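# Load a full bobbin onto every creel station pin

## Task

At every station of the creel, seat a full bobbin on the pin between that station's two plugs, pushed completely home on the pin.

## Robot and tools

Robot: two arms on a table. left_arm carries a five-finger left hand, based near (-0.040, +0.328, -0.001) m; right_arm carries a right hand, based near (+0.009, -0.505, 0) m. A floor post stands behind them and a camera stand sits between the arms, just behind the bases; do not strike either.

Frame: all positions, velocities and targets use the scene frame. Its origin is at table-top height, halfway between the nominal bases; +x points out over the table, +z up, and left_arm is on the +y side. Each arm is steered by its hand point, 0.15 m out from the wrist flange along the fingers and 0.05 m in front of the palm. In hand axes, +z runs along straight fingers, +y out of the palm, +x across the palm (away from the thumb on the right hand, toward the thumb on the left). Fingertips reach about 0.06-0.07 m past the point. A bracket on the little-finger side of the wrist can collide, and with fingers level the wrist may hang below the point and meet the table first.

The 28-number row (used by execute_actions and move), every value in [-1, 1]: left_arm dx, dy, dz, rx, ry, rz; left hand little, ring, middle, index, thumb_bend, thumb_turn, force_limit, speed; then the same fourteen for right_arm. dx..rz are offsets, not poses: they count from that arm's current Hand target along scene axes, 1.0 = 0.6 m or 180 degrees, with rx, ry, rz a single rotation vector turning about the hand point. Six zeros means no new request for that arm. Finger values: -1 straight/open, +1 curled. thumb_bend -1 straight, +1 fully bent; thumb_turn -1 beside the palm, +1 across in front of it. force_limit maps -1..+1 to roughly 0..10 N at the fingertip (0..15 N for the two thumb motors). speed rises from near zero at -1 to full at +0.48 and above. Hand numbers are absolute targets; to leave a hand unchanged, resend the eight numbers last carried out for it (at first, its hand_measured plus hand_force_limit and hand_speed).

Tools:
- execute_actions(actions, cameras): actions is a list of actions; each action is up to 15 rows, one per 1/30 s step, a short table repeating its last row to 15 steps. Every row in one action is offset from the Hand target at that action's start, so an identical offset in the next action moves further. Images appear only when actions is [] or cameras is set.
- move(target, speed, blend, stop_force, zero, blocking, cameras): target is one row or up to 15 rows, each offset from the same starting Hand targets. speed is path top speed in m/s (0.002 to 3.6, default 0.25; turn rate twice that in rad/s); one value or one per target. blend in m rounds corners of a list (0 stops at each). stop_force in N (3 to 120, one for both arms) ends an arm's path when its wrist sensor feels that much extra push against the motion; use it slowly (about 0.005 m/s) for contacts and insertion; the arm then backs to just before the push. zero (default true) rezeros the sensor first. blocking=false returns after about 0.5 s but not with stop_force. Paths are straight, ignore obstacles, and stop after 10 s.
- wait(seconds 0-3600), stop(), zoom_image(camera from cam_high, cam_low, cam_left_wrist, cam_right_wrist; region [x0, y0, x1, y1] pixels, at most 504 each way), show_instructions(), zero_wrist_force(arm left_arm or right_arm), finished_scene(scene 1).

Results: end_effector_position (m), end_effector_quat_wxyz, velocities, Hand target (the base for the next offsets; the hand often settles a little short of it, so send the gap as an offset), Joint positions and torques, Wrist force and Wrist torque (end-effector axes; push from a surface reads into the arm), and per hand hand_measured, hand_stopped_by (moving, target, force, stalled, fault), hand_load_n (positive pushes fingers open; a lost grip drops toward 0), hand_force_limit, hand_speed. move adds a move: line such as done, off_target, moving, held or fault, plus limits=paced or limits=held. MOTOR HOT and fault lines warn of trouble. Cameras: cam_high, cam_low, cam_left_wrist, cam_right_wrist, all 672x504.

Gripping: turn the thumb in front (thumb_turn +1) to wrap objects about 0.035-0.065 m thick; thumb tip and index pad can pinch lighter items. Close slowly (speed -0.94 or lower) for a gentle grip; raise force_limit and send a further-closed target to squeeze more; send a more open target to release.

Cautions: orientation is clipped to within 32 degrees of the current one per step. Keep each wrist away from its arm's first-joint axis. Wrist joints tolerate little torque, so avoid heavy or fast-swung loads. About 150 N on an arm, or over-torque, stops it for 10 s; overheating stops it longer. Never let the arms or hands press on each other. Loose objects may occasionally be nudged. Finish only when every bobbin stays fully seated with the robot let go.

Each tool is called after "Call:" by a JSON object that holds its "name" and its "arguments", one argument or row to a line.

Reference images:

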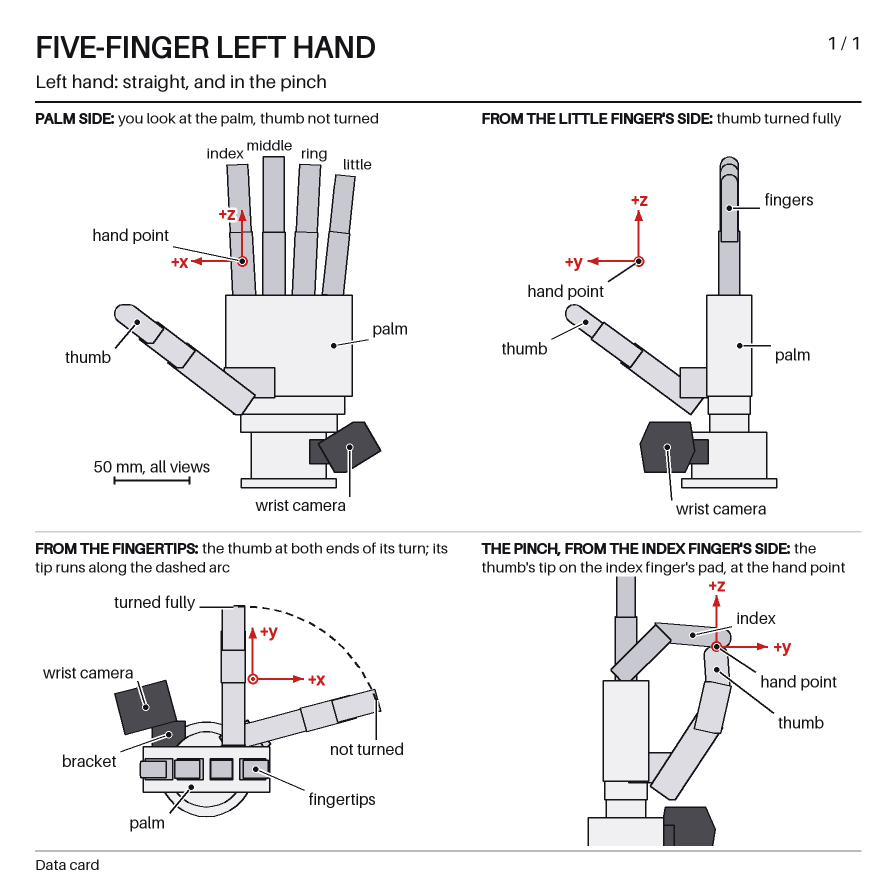

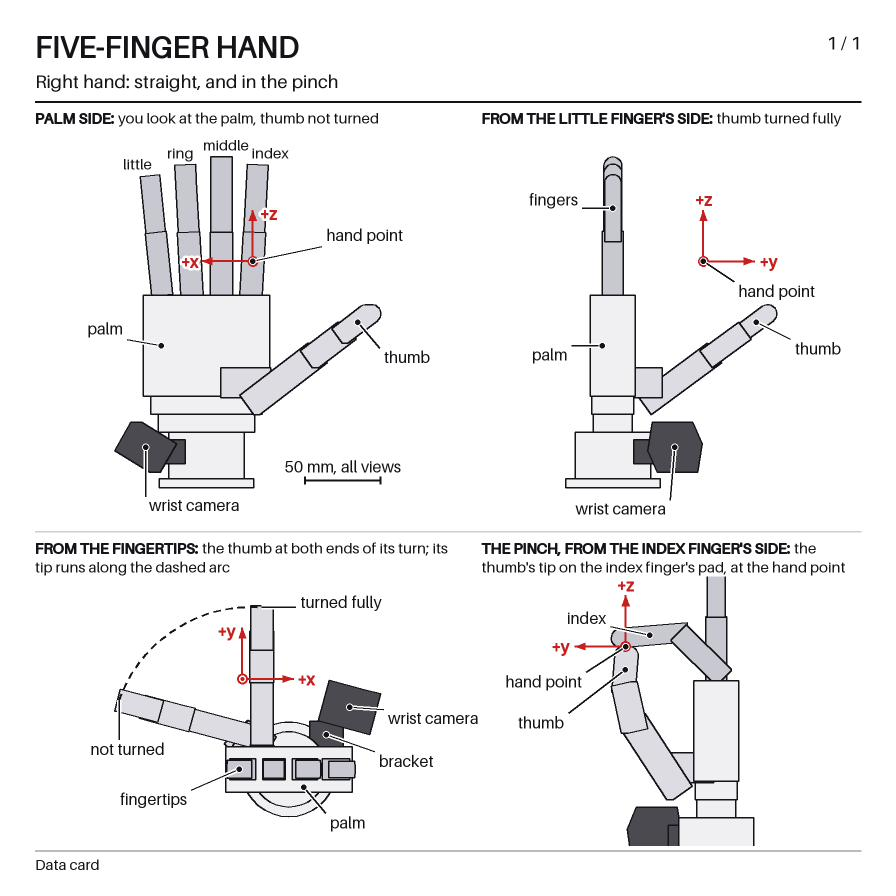

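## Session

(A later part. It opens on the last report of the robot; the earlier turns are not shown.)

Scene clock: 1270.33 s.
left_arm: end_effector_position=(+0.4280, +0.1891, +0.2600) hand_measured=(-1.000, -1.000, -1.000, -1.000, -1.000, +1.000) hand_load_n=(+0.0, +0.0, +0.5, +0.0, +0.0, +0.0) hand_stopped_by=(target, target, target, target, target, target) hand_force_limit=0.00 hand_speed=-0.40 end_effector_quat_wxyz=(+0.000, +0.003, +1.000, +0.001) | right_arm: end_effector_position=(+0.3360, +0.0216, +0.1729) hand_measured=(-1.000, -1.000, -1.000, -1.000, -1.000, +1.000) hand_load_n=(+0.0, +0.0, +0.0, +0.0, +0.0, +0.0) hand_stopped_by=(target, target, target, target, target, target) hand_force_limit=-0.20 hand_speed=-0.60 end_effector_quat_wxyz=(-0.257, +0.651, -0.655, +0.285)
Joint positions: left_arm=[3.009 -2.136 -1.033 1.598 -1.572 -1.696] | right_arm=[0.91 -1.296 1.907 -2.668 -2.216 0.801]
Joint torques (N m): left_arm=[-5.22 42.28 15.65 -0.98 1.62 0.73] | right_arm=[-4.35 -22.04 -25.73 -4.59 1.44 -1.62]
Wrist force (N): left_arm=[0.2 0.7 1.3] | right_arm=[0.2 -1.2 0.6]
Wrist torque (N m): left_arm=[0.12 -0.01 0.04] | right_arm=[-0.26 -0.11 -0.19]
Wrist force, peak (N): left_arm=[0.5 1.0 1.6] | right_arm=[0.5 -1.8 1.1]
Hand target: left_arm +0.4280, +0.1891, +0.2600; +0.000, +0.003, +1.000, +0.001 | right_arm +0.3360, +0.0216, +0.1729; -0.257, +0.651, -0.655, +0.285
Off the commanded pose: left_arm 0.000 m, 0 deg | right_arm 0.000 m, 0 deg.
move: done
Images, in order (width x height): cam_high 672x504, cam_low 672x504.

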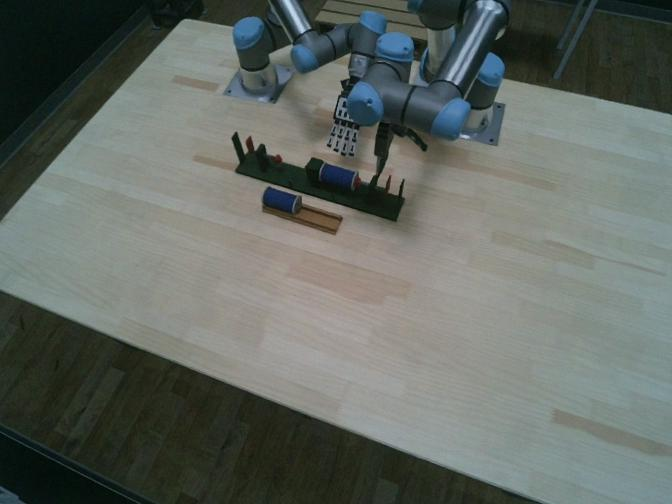

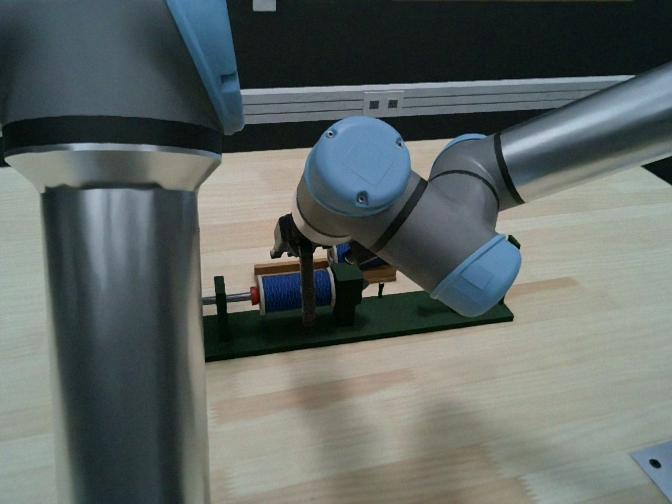

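Call:
{"name": "move", "arguments": {
  "target": [
    [0,0,0.067,0,0,0,-1,-1,-1,-1,-1,1,0,-0.4,0,-0.05,0.18,0,0,0,-1,-1,-1,-1,-1,1,-0.2,-0.6],
    [0,0,0.067,0,0,0,-1,-1,-1,-1,-1,1,0,-0.4,0.125,-0.646,0.182,-0.186,0.206,0.474,-1,-1,-1,-1,-1,1,-0.2,-0.6]
  ],
  "speed": 0.2,
  "blend": [0.03,0],
  "cameras": ["all"]
}}

Scene clock: 1344.13 s.
left_arm: end_effector_position=(+0.4280, +0.1891, +0.3002) hand_measured=(-1.000, -1.000, -1.000, -1.000, -1.000, +1.000) hand_load_n=(+0.0, +0.0, +0.0, +0.0, +0.0, +0.0) hand_stopped_by=(target, target, target, target, target, target) hand_force_limit=0.00 hand_speed=-0.40 end_effector_quat_wxyz=(+0.000, +0.003, +1.000, +0.001) | right_arm: end_effector_position=(+0.4110, -0.3660, +0.2821) hand_measured=(-1.000, -1.000, -1.000, -1.000, -1.000, +1.000) hand_load_n=(+0.0, +0.0, +0.0, +0.0, +0.0, +0.0) hand_stopped_by=(target, target, target, target, target, target) hand_force_limit=-0.20 hand_speed=-0.60 end_effector_quat_wxyz=(+0.001, +1.000, +0.000, +0.000)
Joint positions: left_arm=[3.009 -2.139 -0.926 1.494 -1.572 -1.696] | right_arm=[0.099 -1.643 1.781 -1.709 -1.572 -1.423]
Joint torques (N m): left_arm=[-1.88 45.77 4.84 0.49 -2.33 -2.19] | right_arm=[6.87 -28.93 -11.42 -4.03 1.71 -2.02]
Wrist force (N): left_arm=[0.5 0.8 1.3] | right_arm=[-0.3 -2.8 0.5]
Wrist torque (N m): left_arm=[0.16 -0.05 0.05] | right_arm=[-0.40 -0.02 -0.08]
Wrist force, peak (N): left_arm=[-0.2 0.9 2.3] | right_arm=[-0.3 -3.1 0.5]
Hand target: left_arm +0.4280, +0.1891, +0.3002; +0.000, +0.003, +1.000, +0.001 | right_arm +0.4110, -0.3660, +0.2821; +0.001, +1.000, +0.000, +0.000
Off the commanded pose: left_arm 0.000 m, 0 deg | right_arm 0.000 m, 0 deg.
move: done
cam_left_wrist: T_world_to_cam=[[-0.30361, -0.95275, -0.00945, 0.31546], [-0.82562, 0.25812, 0.50172, 0.15266], [-0.47558, 0.16013, -0.86498, 0.54711]] pos_world=[0.482, 0.17354, 0.39962]
cam_right_wrist: T_world_to_cam=[[0.22152, -0.9749, 0.0223, -0.45229], [-0.81732, -0.17314, 0.54956, 0.11116], [-0.53191, -0.13996, -0.83516, 0.52105]] pos_world=[0.46819, -0.34876, 0.38416]

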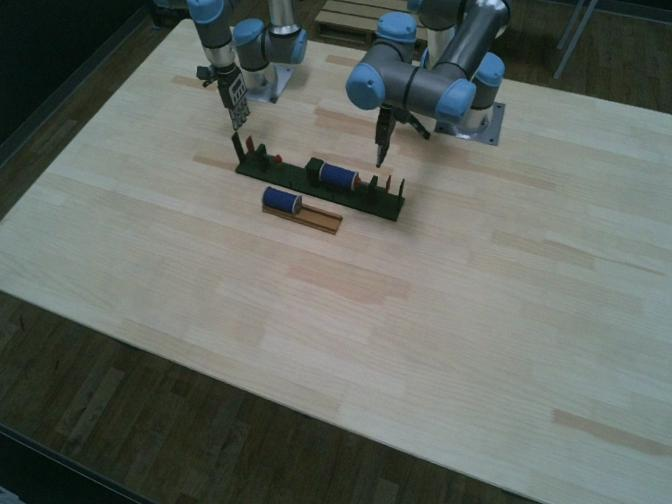

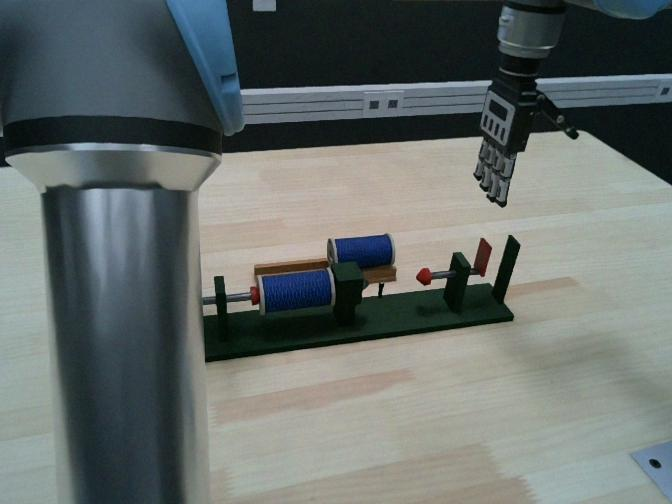

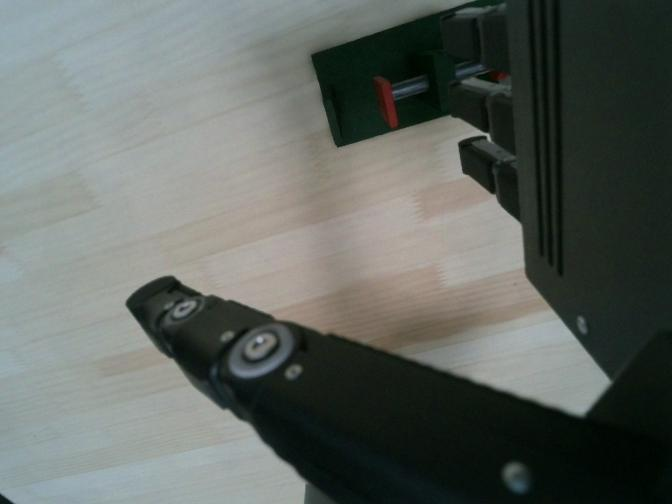

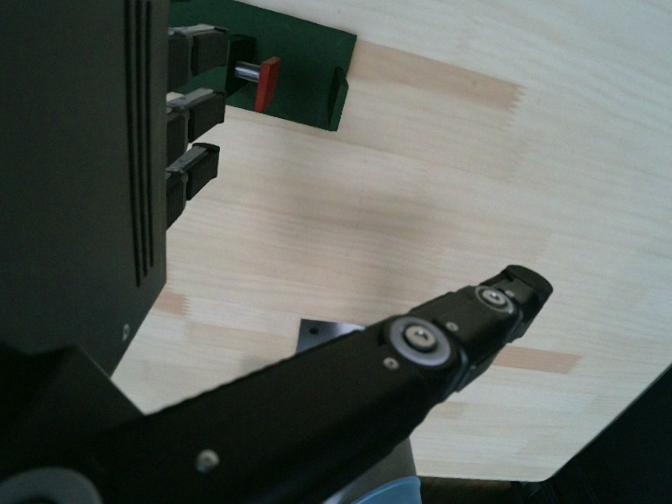

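Call:
{"name": "zoom_image", "arguments": {
  "camera": "cam_low",
  "region": [400, 190, 530, 330]
}}

Call:
{"name": "zoom_image", "arguments": {
  "camera": "cam_high",
  "region": [220, 110, 310, 220]
}}

Call:
{"name": "zoom_image", "arguments": {
  "camera": "cam_low",
  "region": [245, 225, 445, 345]
}}

Scaled by 3.600 from the camera's image (finer frame: 960x720).

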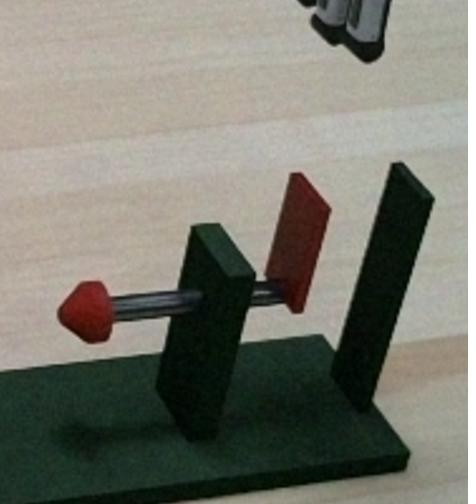

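Scaled by 4.582 from the camera's image (finer frame: 960x720).

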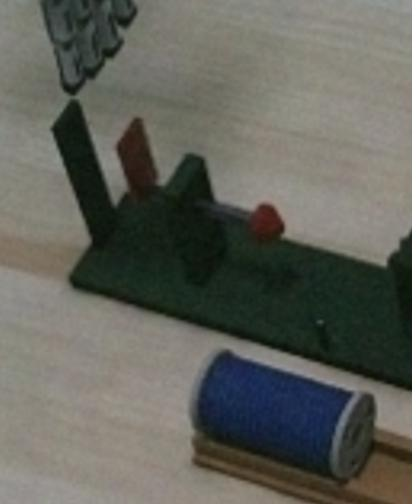

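Scaled by 2.520 from the camera's image (finer frame: 960x720).

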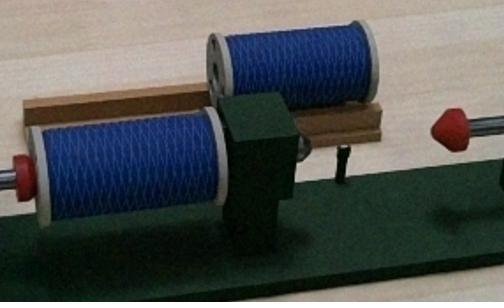

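Call:
{"name": "move", "arguments": {
  "target": [0,0,0,0,0,0,-1,-1,-1,-1,-1,1,0,-0.4,0.0067,0,-0.2068,0,0,0,-1,-1,-1,-1,-1,1,-0.2,-0.6],
  "speed": 0.07,
  "stop_force": 8,
  "cameras": ["cam_low","cam_high"]
}}

Call:
{"name": "zoom_image", "arguments": {
  "camera": "cam_low",
  "region": [400, 190, 530, 330]
}}

Call:
{"name": "zoom_image", "arguments": {
  "camera": "cam_high",
  "region": [210, 90, 300, 200]
}}

Scene clock: 1387.20 s.
left_arm: end_effector_position=(+0.4280, +0.1891, +0.3002) hand_measured=(-1.000, -1.000, -1.000, -1.000, -1.000, +1.000) hand_load_n=(+0.0, +0.0, -0.5, -0.5, +0.0, +0.0) hand_stopped_by=(target, target, target, target, target, target) hand_force_limit=0.00 hand_speed=-0.40 end_effector_quat_wxyz=(+0.000, +0.003, +1.000, +0.001) | right_arm: end_effector_position=(+0.4150, -0.3660, +0.1580) hand_measured=(-1.000, -1.000, -1.000, -1.000, -1.000, +1.000) hand_load_n=(+0.0, +0.0, +0.0, +0.0, +0.0, +0.0) hand_stopped_by=(target, target, target, target, target, target) hand_force_limit=-0.20 hand_speed=-0.60 end_effector_quat_wxyz=(+0.001, +1.000, +0.000, +0.000)
Joint positions: left_arm=[3.009 -2.139 -0.926 1.494 -1.572 -1.696] | right_arm=[0.098 -1.541 2.015 -2.045 -1.572 -1.424]
Joint torques (N m): left_arm=[-0.99 45.44 5.78 -1.57 -2.41 -2.19] | right_arm=[-2.45 -30.75 -26.01 -4.28 0.51 -1.12]
Wrist force (N): left_arm=[0.4 1.1 1.4] | right_arm=[-0.4 -3.0 0.5]
Wrist torque (N m): left_arm=[0.20 -0.03 0.04] | right_arm=[-0.43 -0.02 -0.09]
Wrist force, peak (N): left_arm=[0.7 1.4 1.7] | right_arm=[-0.3 -3.1 0.6]
Hand target: left_arm +0.4280, +0.1891, +0.3002; +0.000, +0.003, +1.000, +0.001 | right_arm +0.4150, -0.3660, +0.1580; +0.001, +1.000, +0.000, +0.000
Off the commanded pose: left_arm 0.000 m, 0 deg | right_arm 0.000 m, 0 deg.
move: done
Images, in order (width x height): cam_high 672x504, cam_low 672x504.

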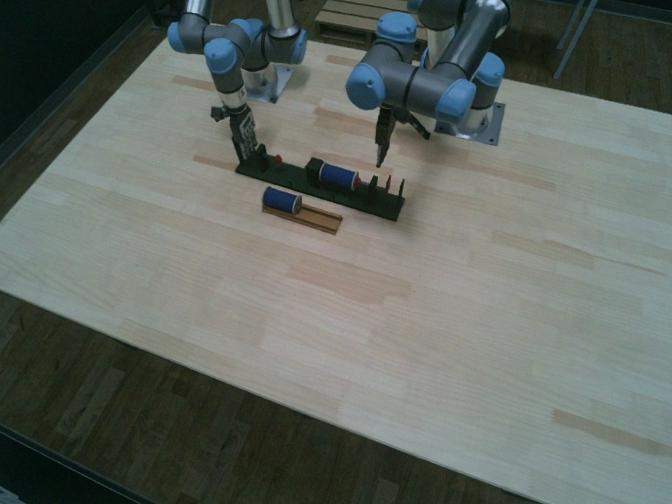

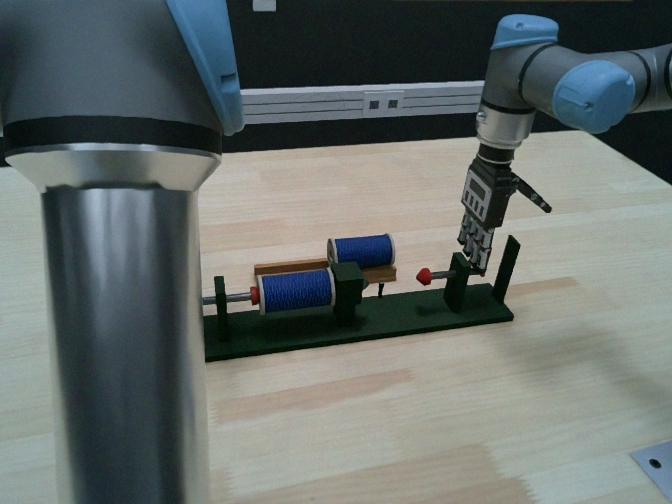

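Scaled by 3.600 from the camera's image (finer frame: 960x720).

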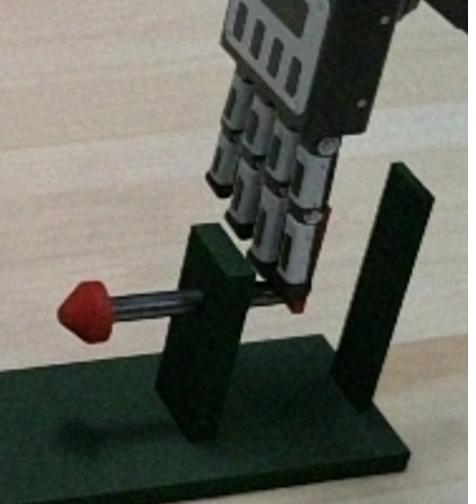

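Scaled by 4.582 from the camera's image (finer frame: 960x720).

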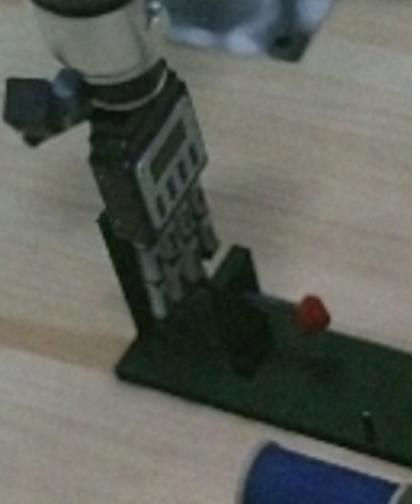

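Call:
{"name": "move", "arguments": {
  "target": [0,0,0,0,0,0,-1,-1,-1,-1,-1,1,0,-0.4,-0.0025,-0.075,0,0,0,0,-1,-1,-1,-1,-1,1,-0.2,-0.6],
  "speed": 0.03,
  "stop_force": 30,
  "cameras": ["cam_low","cam_high"]
}}

Call:
{"name": "zoom_image", "arguments": {
  "camera": "cam_low",
  "region": [400, 190, 530, 330]
}}

Scene clock: 1398.80 s.
left_arm: end_effector_position=(+0.4280, +0.1891, +0.3002) hand_measured=(-1.000, -1.000, -1.000, -1.000, -1.000, +1.000) hand_load_n=(+0.5, +0.0, +0.0, +0.0, +0.0, +0.0) hand_stopped_by=(target, target, target, target, target, target) hand_force_limit=0.00 hand_speed=-0.40 end_effector_quat_wxyz=(+0.000, +0.003, +1.000, +0.001) | right_arm: end_effector_position=(+0.4135, -0.4110, +0.1580) hand_measured=(-1.000, -1.000, -1.000, -1.000, -1.000, +1.000) hand_load_n=(+0.0, +0.0, +0.0, +1.0, +0.0, +0.0) hand_stopped_by=(target, target, target, target, target, target) hand_force_limit=-0.20 hand_speed=-0.60 end_effector_quat_wxyz=(+0.001, +1.000, +0.000, +0.000)
Joint positions: left_arm=[3.009 -2.139 -0.926 1.494 -1.572 -1.696] | right_arm=[-0.001 -1.586 2.06 -2.045 -1.572 -1.523]
Joint torques (N m): left_arm=[-1.39 46.45 4.83 -2.06 -2.28 -2.16] | right_arm=[2.18 -7.39 -27.47 0.28 -0.96 1.53]
Wrist force (N): left_arm=[0.3 0.7 1.3] | right_arm=[-0.5 -23.1 1.9]
Wrist torque (N m): left_arm=[0.16 -0.02 0.05] | right_arm=[-0.88 -0.01 -0.39]
Wrist force, peak (N): left_arm=[0.6 1.2 1.8] | right_arm=[-0.3 -23.2 2.2]
Hand target: left_arm +0.4280, +0.1891, +0.3002; +0.000, +0.003, +1.000, +0.001 | right_arm +0.4135, -0.4110, +0.1580; +0.001, +1.000, +0.000, +0.000
Off the commanded pose: left_arm 0.000 m, 0 deg | right_arm 0.000 m, 0 deg.
move: done
Images, in order (width x height): cam_high 672x504, cam_low 672x504.

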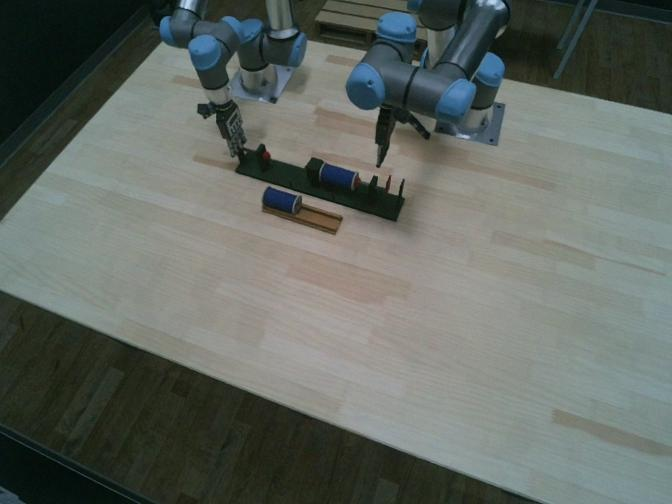

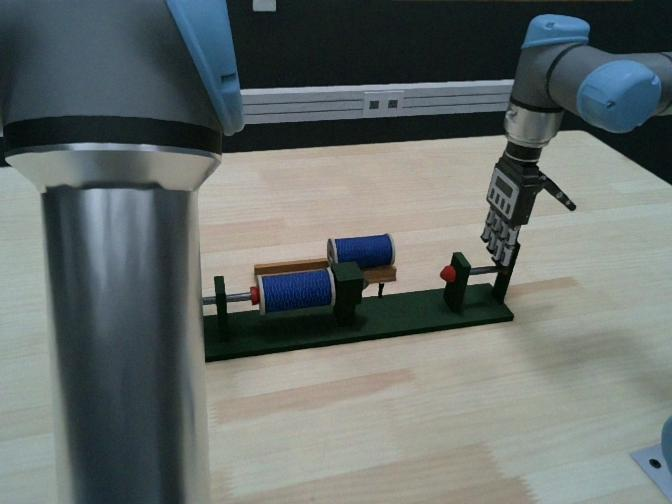

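Scaled by 3.600 from the camera's image (finer frame: 960x720).

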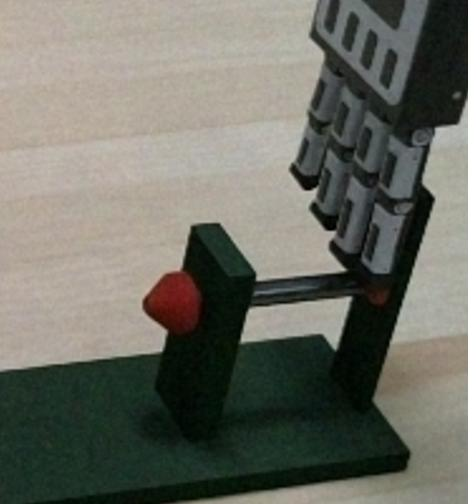

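Call:
{"name": "zoom_image", "arguments": {
  "camera": "cam_low",
  "region": [340, 250, 470, 330]
}}

Call:
{"name": "zoom_image", "arguments": {
  "camera": "cam_high",
  "region": [250, 135, 340, 205]
}}

Call:
{"name": "zoom_image", "arguments": {
  "camera": "cam_low",
  "region": [315, 225, 405, 300]
}}

Scaled by 3.877 from the camera's image (finer frame: 960x720).

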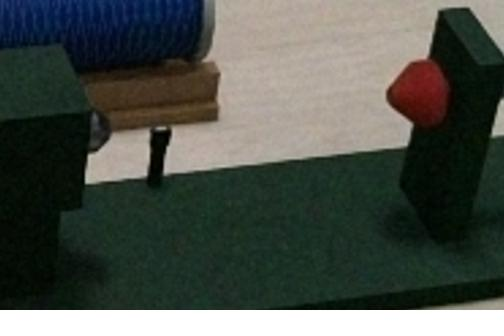

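Scaled by 5.600 from the camera's image (finer frame: 960x720).

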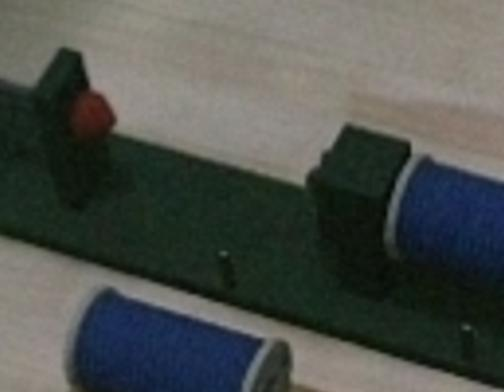

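Scaled by 5.600 from the camera's image (finer frame: 960x720).

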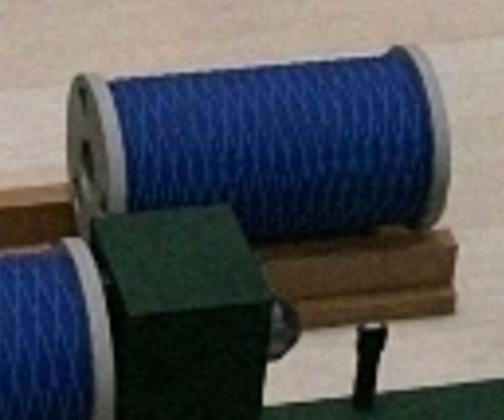

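Call:
{"name": "zoom_image", "arguments": {
  "camera": "cam_high",
  "region": [255, 180, 310, 225]
}}

Scaled by 9.164 from the camera's image (finer frame: 960x720).

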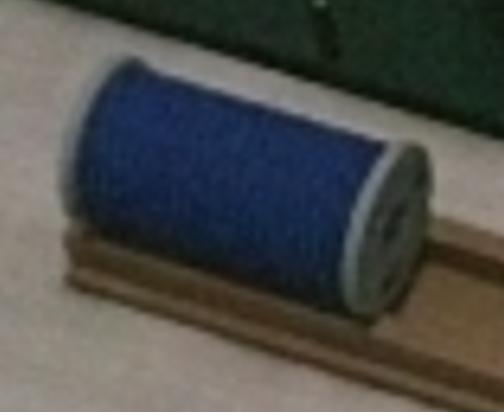

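Call:
{"name": "move", "arguments": {
  "target": [0.2,-0.398,0,0,0,0,-1,-1,-1,-1,-1,1,0,-0.4,0,0,0,0,0,0,-1,-1,-1,-1,-1,1,-0.2,-0.6],
  "speed": 0.15,
  "cameras": ["cam_left_wrist","cam_low","cam_high"]
}}

Scene clock: 1477.30 s.
left_arm: end_effector_position=(+0.5468, -0.0489, +0.2993) hand_measured=(-1.000, -1.000, -1.000, -1.000, -1.000, +1.000) hand_load_n=(+0.0, +0.0, +0.0, +0.0, +0.0, +0.0) hand_stopped_by=(target, target, target, target, target, target) hand_force_limit=0.00 hand_speed=-0.40 end_effector_quat_wxyz=(+0.221, +0.041, +0.965, -0.133) | right_arm: end_effector_position=(+0.4135, -0.4110, +0.1580) hand_measured=(-1.000, -1.000, -1.000, -1.000, -1.000, +1.000) hand_load_n=(+0.0, +0.0, +0.0, +1.0, +0.0, +0.0) hand_stopped_by=(target, target, target, target, target, target) hand_force_limit=-0.20 hand_speed=-0.60 end_effector_quat_wxyz=(+0.001, +1.000, +0.000, +0.000)
Joint positions: left_arm=[2.725 -2.568 -0.035 1.549 -1.487 -1.924] | right_arm=[-0.001 -1.586 2.06 -2.045 -1.572 -1.523]
Joint torques (N m): left_arm=[7.94 56.53 3.14 0.53 2.53 0.23] | right_arm=[0.11 -9.64 -24.1 -1.19 -1.57 -2.44]
Wrist force (N): left_arm=[-0.6 1.3 1.3] | right_arm=[-0.3 -23.1 2.8]
Wrist torque (N m): left_arm=[0.26 0.11 0.02] | right_arm=[-0.92 -0.01 -0.40]
Wrist force, peak (N): left_arm=[-0.8 0.8 2.8] | right_arm=[0.0 -23.4 2.7]
Hand target: left_arm +0.5480, -0.0497, +0.3002; +0.000, +0.003, +1.000, +0.001 | right_arm +0.4135, -0.4110, +0.1580; +0.001, +1.000, +0.000, +0.000
Off the commanded pose: left_arm 0.002 m, 30 deg | right_arm 0.000 m, 0 deg.
elbow stopped short (left arm): the move would have taken joint 3 (elbow) straighter than the controller allows.
move: off_target (left_arm)
cam_left_wrist: T_world_to_cam=[[-0.39547, -0.91404, 0.0902, 0.14711], [-0.91728, 0.39806, 0.01205, 0.51608], [-0.04692, -0.07797, -0.99585, 0.43417]] pos_world=[0.55194, -0.03711, 0.41288]
Images, in order (width x height): cam_high 672x504, cam_low 672x504, cam_left_wrist 672x504.

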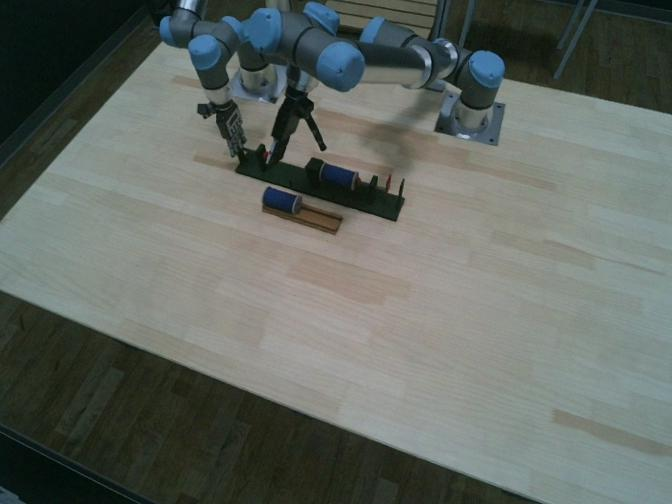

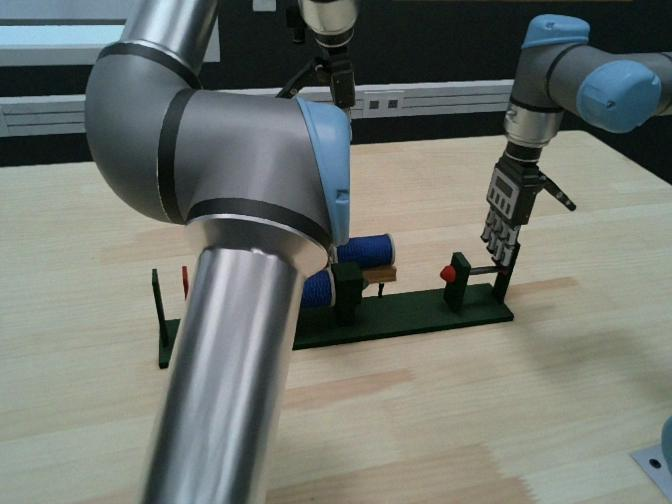

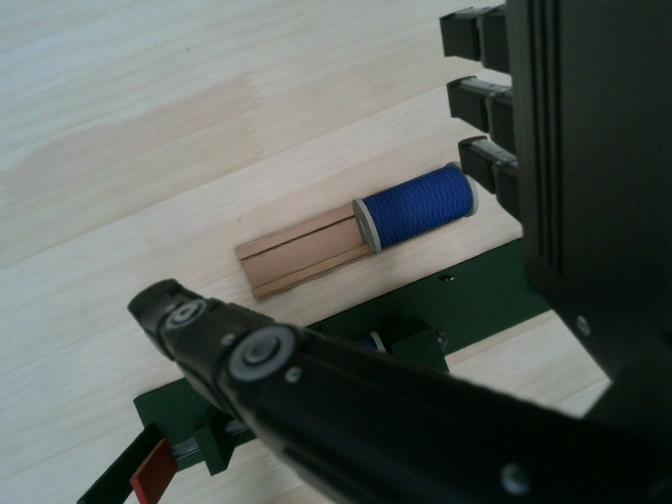

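Call:
{"name": "zoom_image", "arguments": {
  "camera": "cam_left_wrist",
  "region": [350, 300, 470, 390]
}}

Scaled by 4.200 from the camera's image (finer frame: 960x720).

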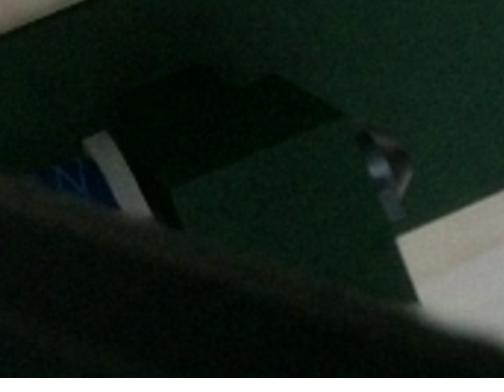

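Call:
{"name": "move", "arguments": {
  "target": [-0.365,0.0045,-0.1,-0.1989,-0.1912,0.463,-1,-1,-1,-1,-1,1,0,-0.4,0,0,0,0,0,0,-1,-1,-1,-1,-1,1,-0.2,-0.6],
  "speed": 0.12,
  "cameras": ["cam_low","cam_high"]
}}

Scene clock: 1579.53 s.
left_arm: end_effector_position=(+0.3289, -0.0471, +0.2402) hand_measured=(-1.000, -1.000, -1.000, -1.000, -1.000, +1.000) hand_load_n=(+0.0, +0.0, +0.0, +0.0, +0.0, +0.0) hand_stopped_by=(target, target, target, target, target, target) hand_force_limit=0.00 hand_speed=-0.40 end_effector_quat_wxyz=(-0.266, +0.642, -0.665, +0.275) | right_arm: end_effector_position=(+0.4135, -0.4110, +0.1580) hand_measured=(-1.000, -1.000, -1.000, -1.000, -1.000, +1.000) hand_load_n=(+0.0, -0.5, +0.0, +1.0, +0.0, +0.0) hand_stopped_by=(target, target, target, target, target, target) hand_force_limit=-0.20 hand_speed=-0.60 end_effector_quat_wxyz=(+0.001, +1.000, +0.000, +0.000)
Joint positions: left_arm=[2.503 -1.761 -1.524 2.404 -1.984 -3.594] | right_arm=[-0.001 -1.586 2.06 -2.045 -1.572 -1.523]
Joint torques (N m): left_arm=[10.71 19.73 31.85 -2.17 1.84 -1.03] | right_arm=[-3.4 -12.64 -22.02 -2.58 -5.05 -2.25]
Wrist force (N): left_arm=[-0.1 1.8 1.4] | right_arm=[0.0 -23.0 2.9]
Wrist torque (N m): left_arm=[0.28 0.01 -0.05] | right_arm=[-0.90 -0.06 -0.38]
Wrist force, peak (N): left_arm=[0.1 2.3 1.2] | right_arm=[0.0 -23.4 2.7]
Hand target: left_arm +0.3290, -0.0470, +0.2402; -0.266, +0.642, -0.664, +0.275 | right_arm +0.4135, -0.4110, +0.1580; +0.001, +1.000, +0.000, +0.000
Off the commanded pose: left_arm 0.000 m, 0 deg | right_arm 0.000 m, 0 deg.
move: done
Images, in order (width x height): cam_high 672x504, cam_low 672x504.

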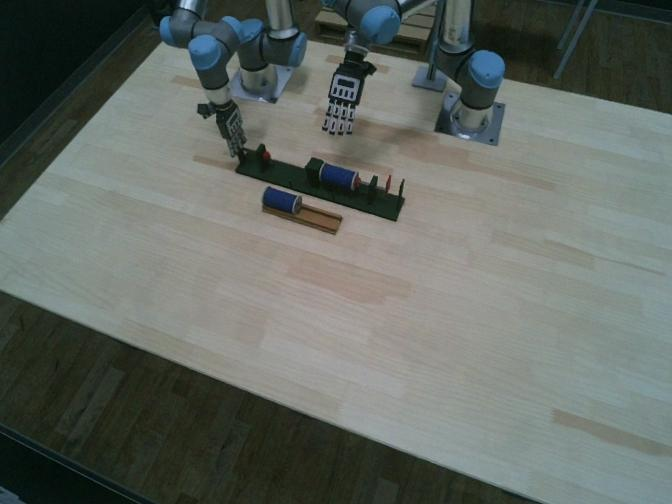

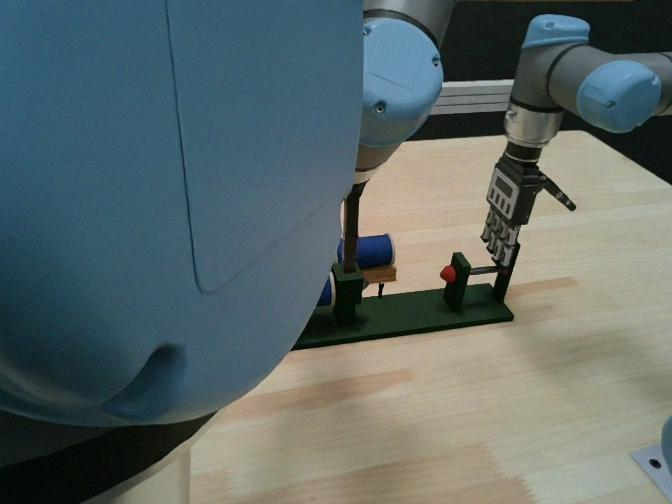

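Call:
{"name": "move", "arguments": {
  "target": [0.152,-0.245,-0.04,0,0,0,-1,-1,-1,-1,-1,1,0,-0.4,0,0,0,0,0,0,-1,-1,-1,-1,-1,1,-0.2,-0.6],
  "speed": 0.12,
  "cameras": ["cam_low","cam_high","cam_left_wrist"]
}}

Scene clock: 1623.63 s.
left_arm: end_effector_position=(+0.4201, -0.1940, +0.2162) hand_measured=(-1.000, -1.000, -1.000, -1.000, -1.000, +1.000) hand_load_n=(+0.0, +0.0, +0.0, +0.0, +0.0, +0.0) hand_stopped_by=(target, target, target, target, target, target) hand_force_limit=0.00 hand_speed=-0.40 end_effector_quat_wxyz=(-0.266, +0.642, -0.665, +0.275) | right_arm: end_effector_position=(+0.4135, -0.4110, +0.1580) hand_measured=(-1.000, -1.000, -1.000, -1.000, -1.000, +1.000) hand_load_n=(+0.0, +0.0, +0.0, +1.0, -0.5, +0.0) hand_stopped_by=(target, target, target, target, target, target) hand_force_limit=-0.20 hand_speed=-0.60 end_effector_quat_wxyz=(+0.001, +1.000, +0.000, +0.000)
Joint positions: left_arm=[2.389 -2.224 -0.926 2.226 -2.054 -3.693] | right_arm=[-0.001 -1.586 2.06 -2.045 -1.572 -1.523]
Joint torques (N m): left_arm=[11.62 37.25 30.04 1.01 1.45 2.53] | right_arm=[-4.68 -13.23 -21.57 -3.09 -6.34 -2.53]
Wrist force (N): left_arm=[-0.3 1.3 1.3] | right_arm=[-0.3 -23.1 2.4]
Wrist torque (N m): left_arm=[0.21 0.07 -0.06] | right_arm=[-0.91 -0.03 -0.39]
Wrist force, peak (N): left_arm=[-0.1 2.2 2.0] | right_arm=[-0.5 -23.4 2.3]
Hand target: left_arm +0.4202, -0.1940, +0.2162; -0.266, +0.642, -0.664, +0.275 | right_arm +0.4135, -0.4110, +0.1580; +0.001, +1.000, +0.000, +0.000
Off the commanded pose: left_arm 0.000 m, 0 deg | right_arm 0.000 m, 0 deg.
move: done
cam_left_wrist: T_world_to_cam=[[0.66974, -0.32197, 0.66917, -0.48587], [-0.56266, -0.8081, 0.17433, 0.04066], [0.48463, -0.49327, -0.72237, -0.02899]] pos_world=[0.36233, -0.13788, 0.2971]
Images, in order (width x height): cam_high 672x504, cam_low 672x504, cam_left_wrist 672x504.

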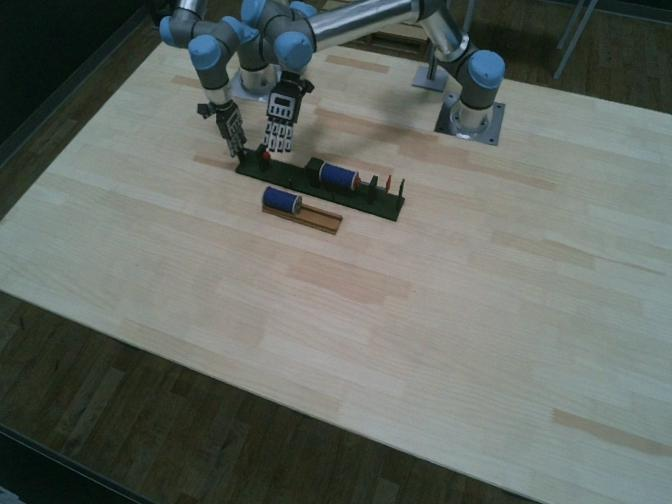

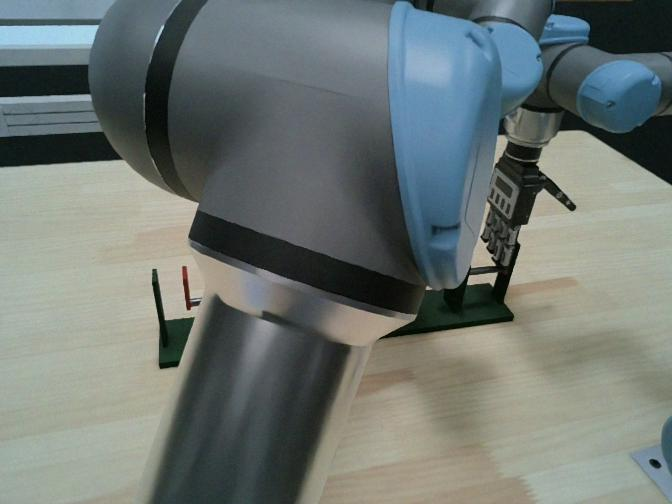

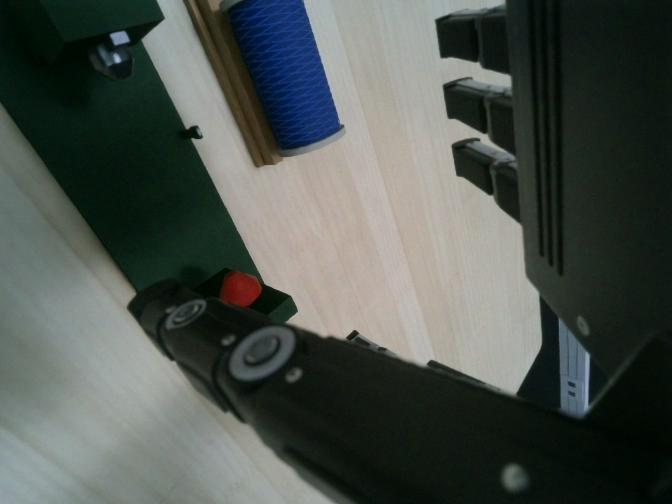

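Call:
{"name": "zoom_image", "arguments": {
  "camera": "cam_left_wrist",
  "region": [40, 0, 180, 110]
}}

Call:
{"name": "zoom_image", "arguments": {
  "camera": "cam_left_wrist",
  "region": [170, 0, 360, 180]
}}

Scaled by 3.600 from the camera's image (finer frame: 960x720).

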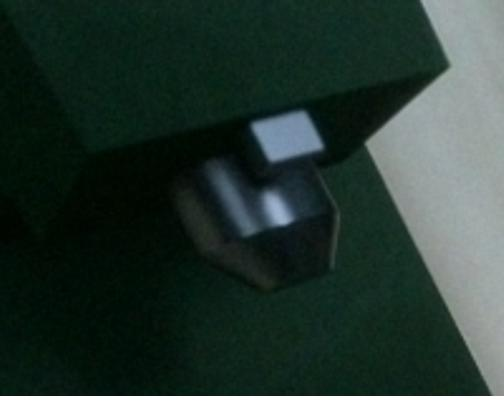

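Scaled by 2.653 from the camera's image (finer frame: 960x720).

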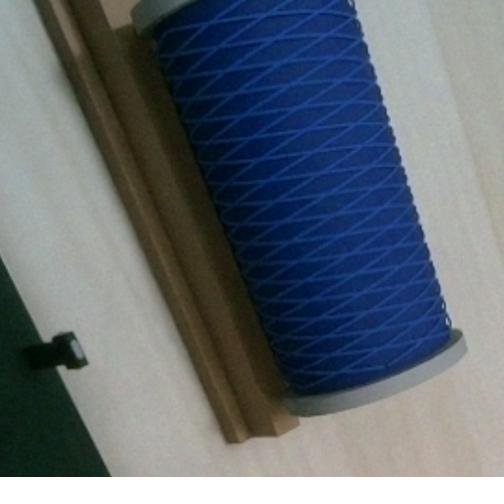

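Call:
{"name": "move", "arguments": {
  "target": [0.23,0.313,-0.12,0,0,0,-1,-1,-1,-1,-1,1,0,-0.4,0,0,0,0,0,0,-1,-1,-1,-1,-1,1,-0.2,-0.6],
  "speed": 0.12,
  "cameras": ["cam_low","cam_left_wrist"]
}}

Scene clock: 1656.90 s.
left_arm: end_effector_position=(+0.5581, -0.0062, +0.1441) hand_measured=(-1.000, -1.000, -1.000, -1.000, -1.000, +1.000) hand_load_n=(+0.0, +0.0, +0.0, +0.0, +0.0, +0.0) hand_stopped_by=(target, target, target, target, target, target) hand_force_limit=0.00 hand_speed=-0.40 end_effector_quat_wxyz=(-0.266, +0.642, -0.665, +0.275) | right_arm: end_effector_position=(+0.4135, -0.4110, +0.1580) hand_measured=(-1.000, -1.000, -1.000, -1.000, -1.000, +1.000) hand_load_n=(+0.0, +0.0, +0.0, +1.0, +0.0, +0.0) hand_stopped_by=(target, target, target, target, target, target) hand_force_limit=-0.20 hand_speed=-0.60 end_effector_quat_wxyz=(+0.001, +1.000, +0.000, +0.000)
Joint positions: left_arm=[2.811 -2.132 -1.238 2.563 -1.778 -3.352] | right_arm=[-0.001 -1.586 2.06 -2.045 -1.572 -1.523]
Joint torques (N m): left_arm=[1.14 46.61 32.06 -3.07 -1.01 -1.49] | right_arm=[-5.89 -13.99 -20.38 -3.39 -7.41 -2.38]
Wrist force (N): left_arm=[0.6 1.5 0.9] | right_arm=[-0.1 -23.0 2.9]
Wrist torque (N m): left_arm=[0.29 -0.08 -0.06] | right_arm=[-0.91 -0.04 -0.39]
Wrist force, peak (N): left_arm=[-0.5 1.9 1.6] | right_arm=[-0.4 -23.4 2.5]
Hand target: left_arm +0.5582, -0.0062, +0.1442; -0.266, +0.642, -0.664, +0.275 | right_arm +0.4135, -0.4110, +0.1580; +0.001, +1.000, +0.000, +0.000
Off the commanded pose: left_arm 0.000 m, 0 deg | right_arm 0.000 m, 0 deg.
move: done
cam_left_wrist: T_world_to_cam=[[0.66981, -0.32195, 0.66911, -0.4696], [-0.56264, -0.80809, 0.17441, 0.28261], [0.48455, -0.49329, -0.72241, -0.05527]] pos_world=[0.50033, 0.04992, 0.225]

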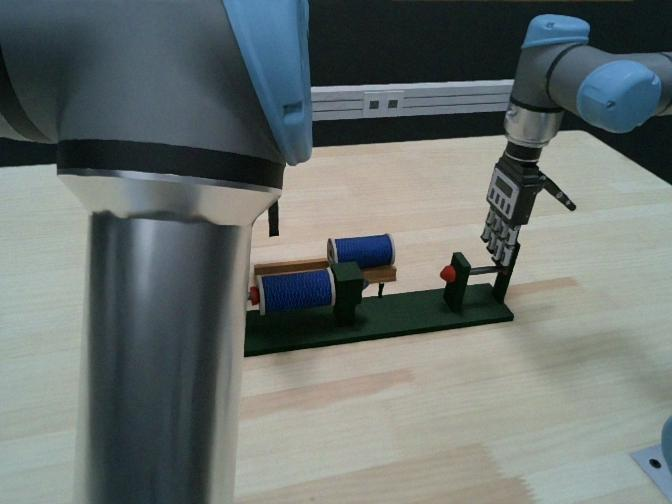

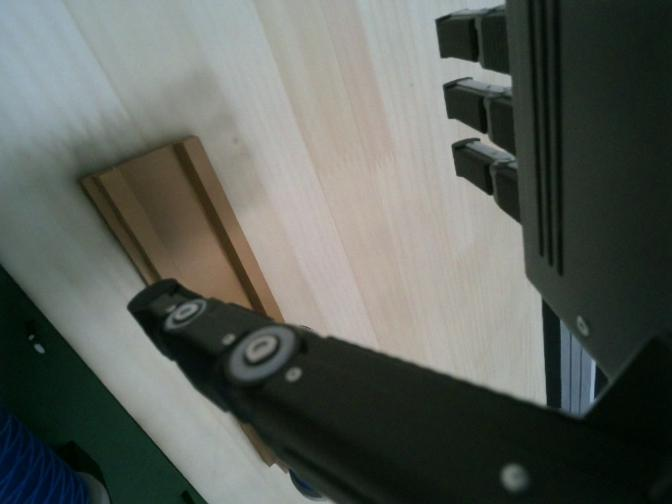

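Call:
{"name": "zoom_image", "arguments": {
  "camera": "cam_left_wrist",
  "region": [220, 300, 420, 504]
}}

Call:
{"name": "zoom_image", "arguments": {
  "camera": "cam_low",
  "region": [315, 220, 405, 300]
}}

Scaled by 2.471 from the camera's image (finer frame: 960x720).

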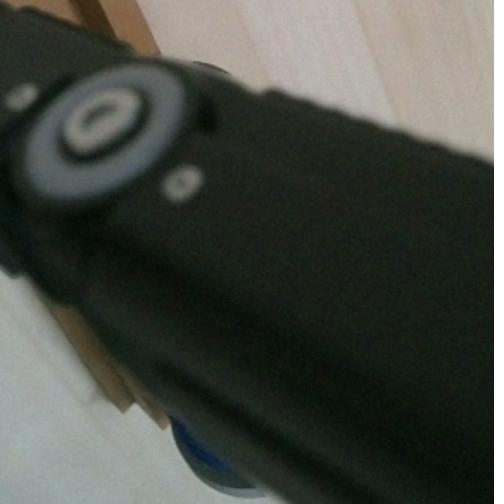

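Scaled by 5.600 from the camera's image (finer frame: 960x720).

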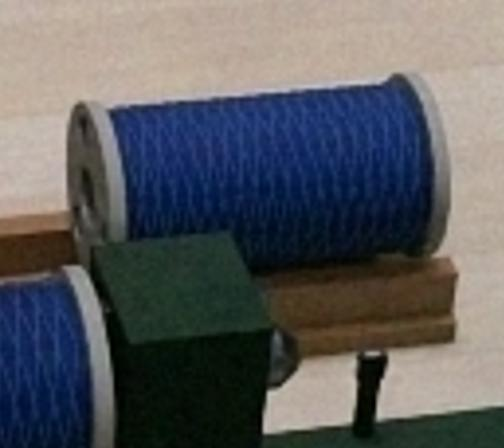

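Call:
{"name": "move", "arguments": {
  "target": [0,0,0,0,0,0,-1,-1,-1,-1,-1,-1,0,0.2,0,0,0,0,0,0,-1,-1,-1,-1,-1,1,-0.2,-0.6],
  "speed": 0.12,
  "cameras": ["cam_left_wrist"]
}}

Call:
{"name": "zoom_image", "arguments": {
  "camera": "cam_left_wrist",
  "region": [220, 280, 380, 440]
}}

Scene clock: 1672.33 s.
left_arm: end_effector_position=(+0.5582, -0.0062, +0.1442) hand_measured=(-1.000, -1.000, -1.000, -1.000, -1.000, -1.000) hand_load_n=(+0.0, +0.0, +0.0, +0.0, +0.0, -0.5) hand_stopped_by=(target, target, target, target, target, target) hand_force_limit=0.00 hand_speed=0.20 end_effector_quat_wxyz=(-0.266, +0.642, -0.664, +0.275) | right_arm: end_effector_position=(+0.4135, -0.4110, +0.1580) hand_measured=(-1.000, -1.000, -1.000, -1.000, -1.000, +1.000) hand_load_n=(+0.0, +0.0, +0.0, +1.0, +0.0, +0.0) hand_stopped_by=(target, target, target, target, target, target) hand_force_limit=-0.20 hand_speed=-0.60 end_effector_quat_wxyz=(+0.001, +1.000, +0.000, +0.000)
Joint positions: left_arm=[2.811 -2.132 -1.238 2.563 -1.778 -3.352] | right_arm=[-0.001 -1.586 2.06 -2.045 -1.572 -1.523]
Joint torques (N m): left_arm=[9.21 45.71 31 -2.75 1.85 2.34] | right_arm=[-5.92 -16.21 -19.79 -3.85 -8 -2.4]
Wrist force (N): left_arm=[0.0 1.1 0.8] | right_arm=[-0.5 -23.0 2.1]
Wrist torque (N m): left_arm=[0.21 0.01 -0.07] | right_arm=[-0.89 -0.02 -0.39]
Wrist force, peak (N): left_arm=[0.7 1.8 1.0] | right_arm=[0.0 -23.3 3.0]
Hand target: left_arm +0.5582, -0.0062, +0.1442; -0.266, +0.642, -0.664, +0.275 | right_arm +0.4135, -0.4110, +0.1580; +0.001, +1.000, +0.000, +0.000
Off the commanded pose: left_arm 0.000 m, 0 deg | right_arm 0.000 m, 0 deg.
move: done
cam_left_wrist: T_world_to_cam=[[0.66966, -0.32189, 0.66929, -0.46977], [-0.56268, -0.80808, 0.17436, 0.28266], [0.48472, -0.49336, -0.72225, -0.05529]] pos_world=[0.50043, 0.04992, 0.2252]

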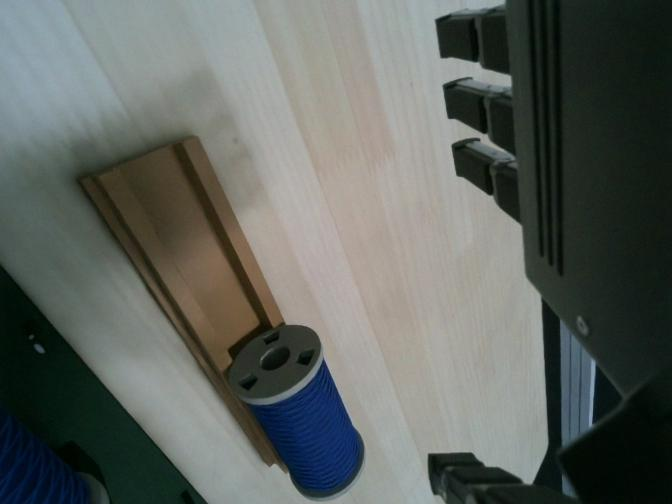

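Scaled by 3.150 from the camera's image (finer frame: 960x720).

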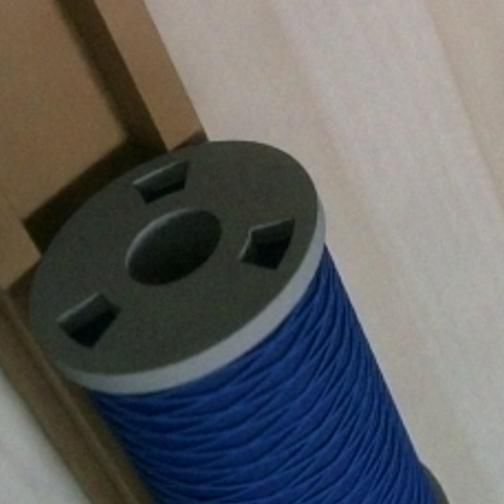

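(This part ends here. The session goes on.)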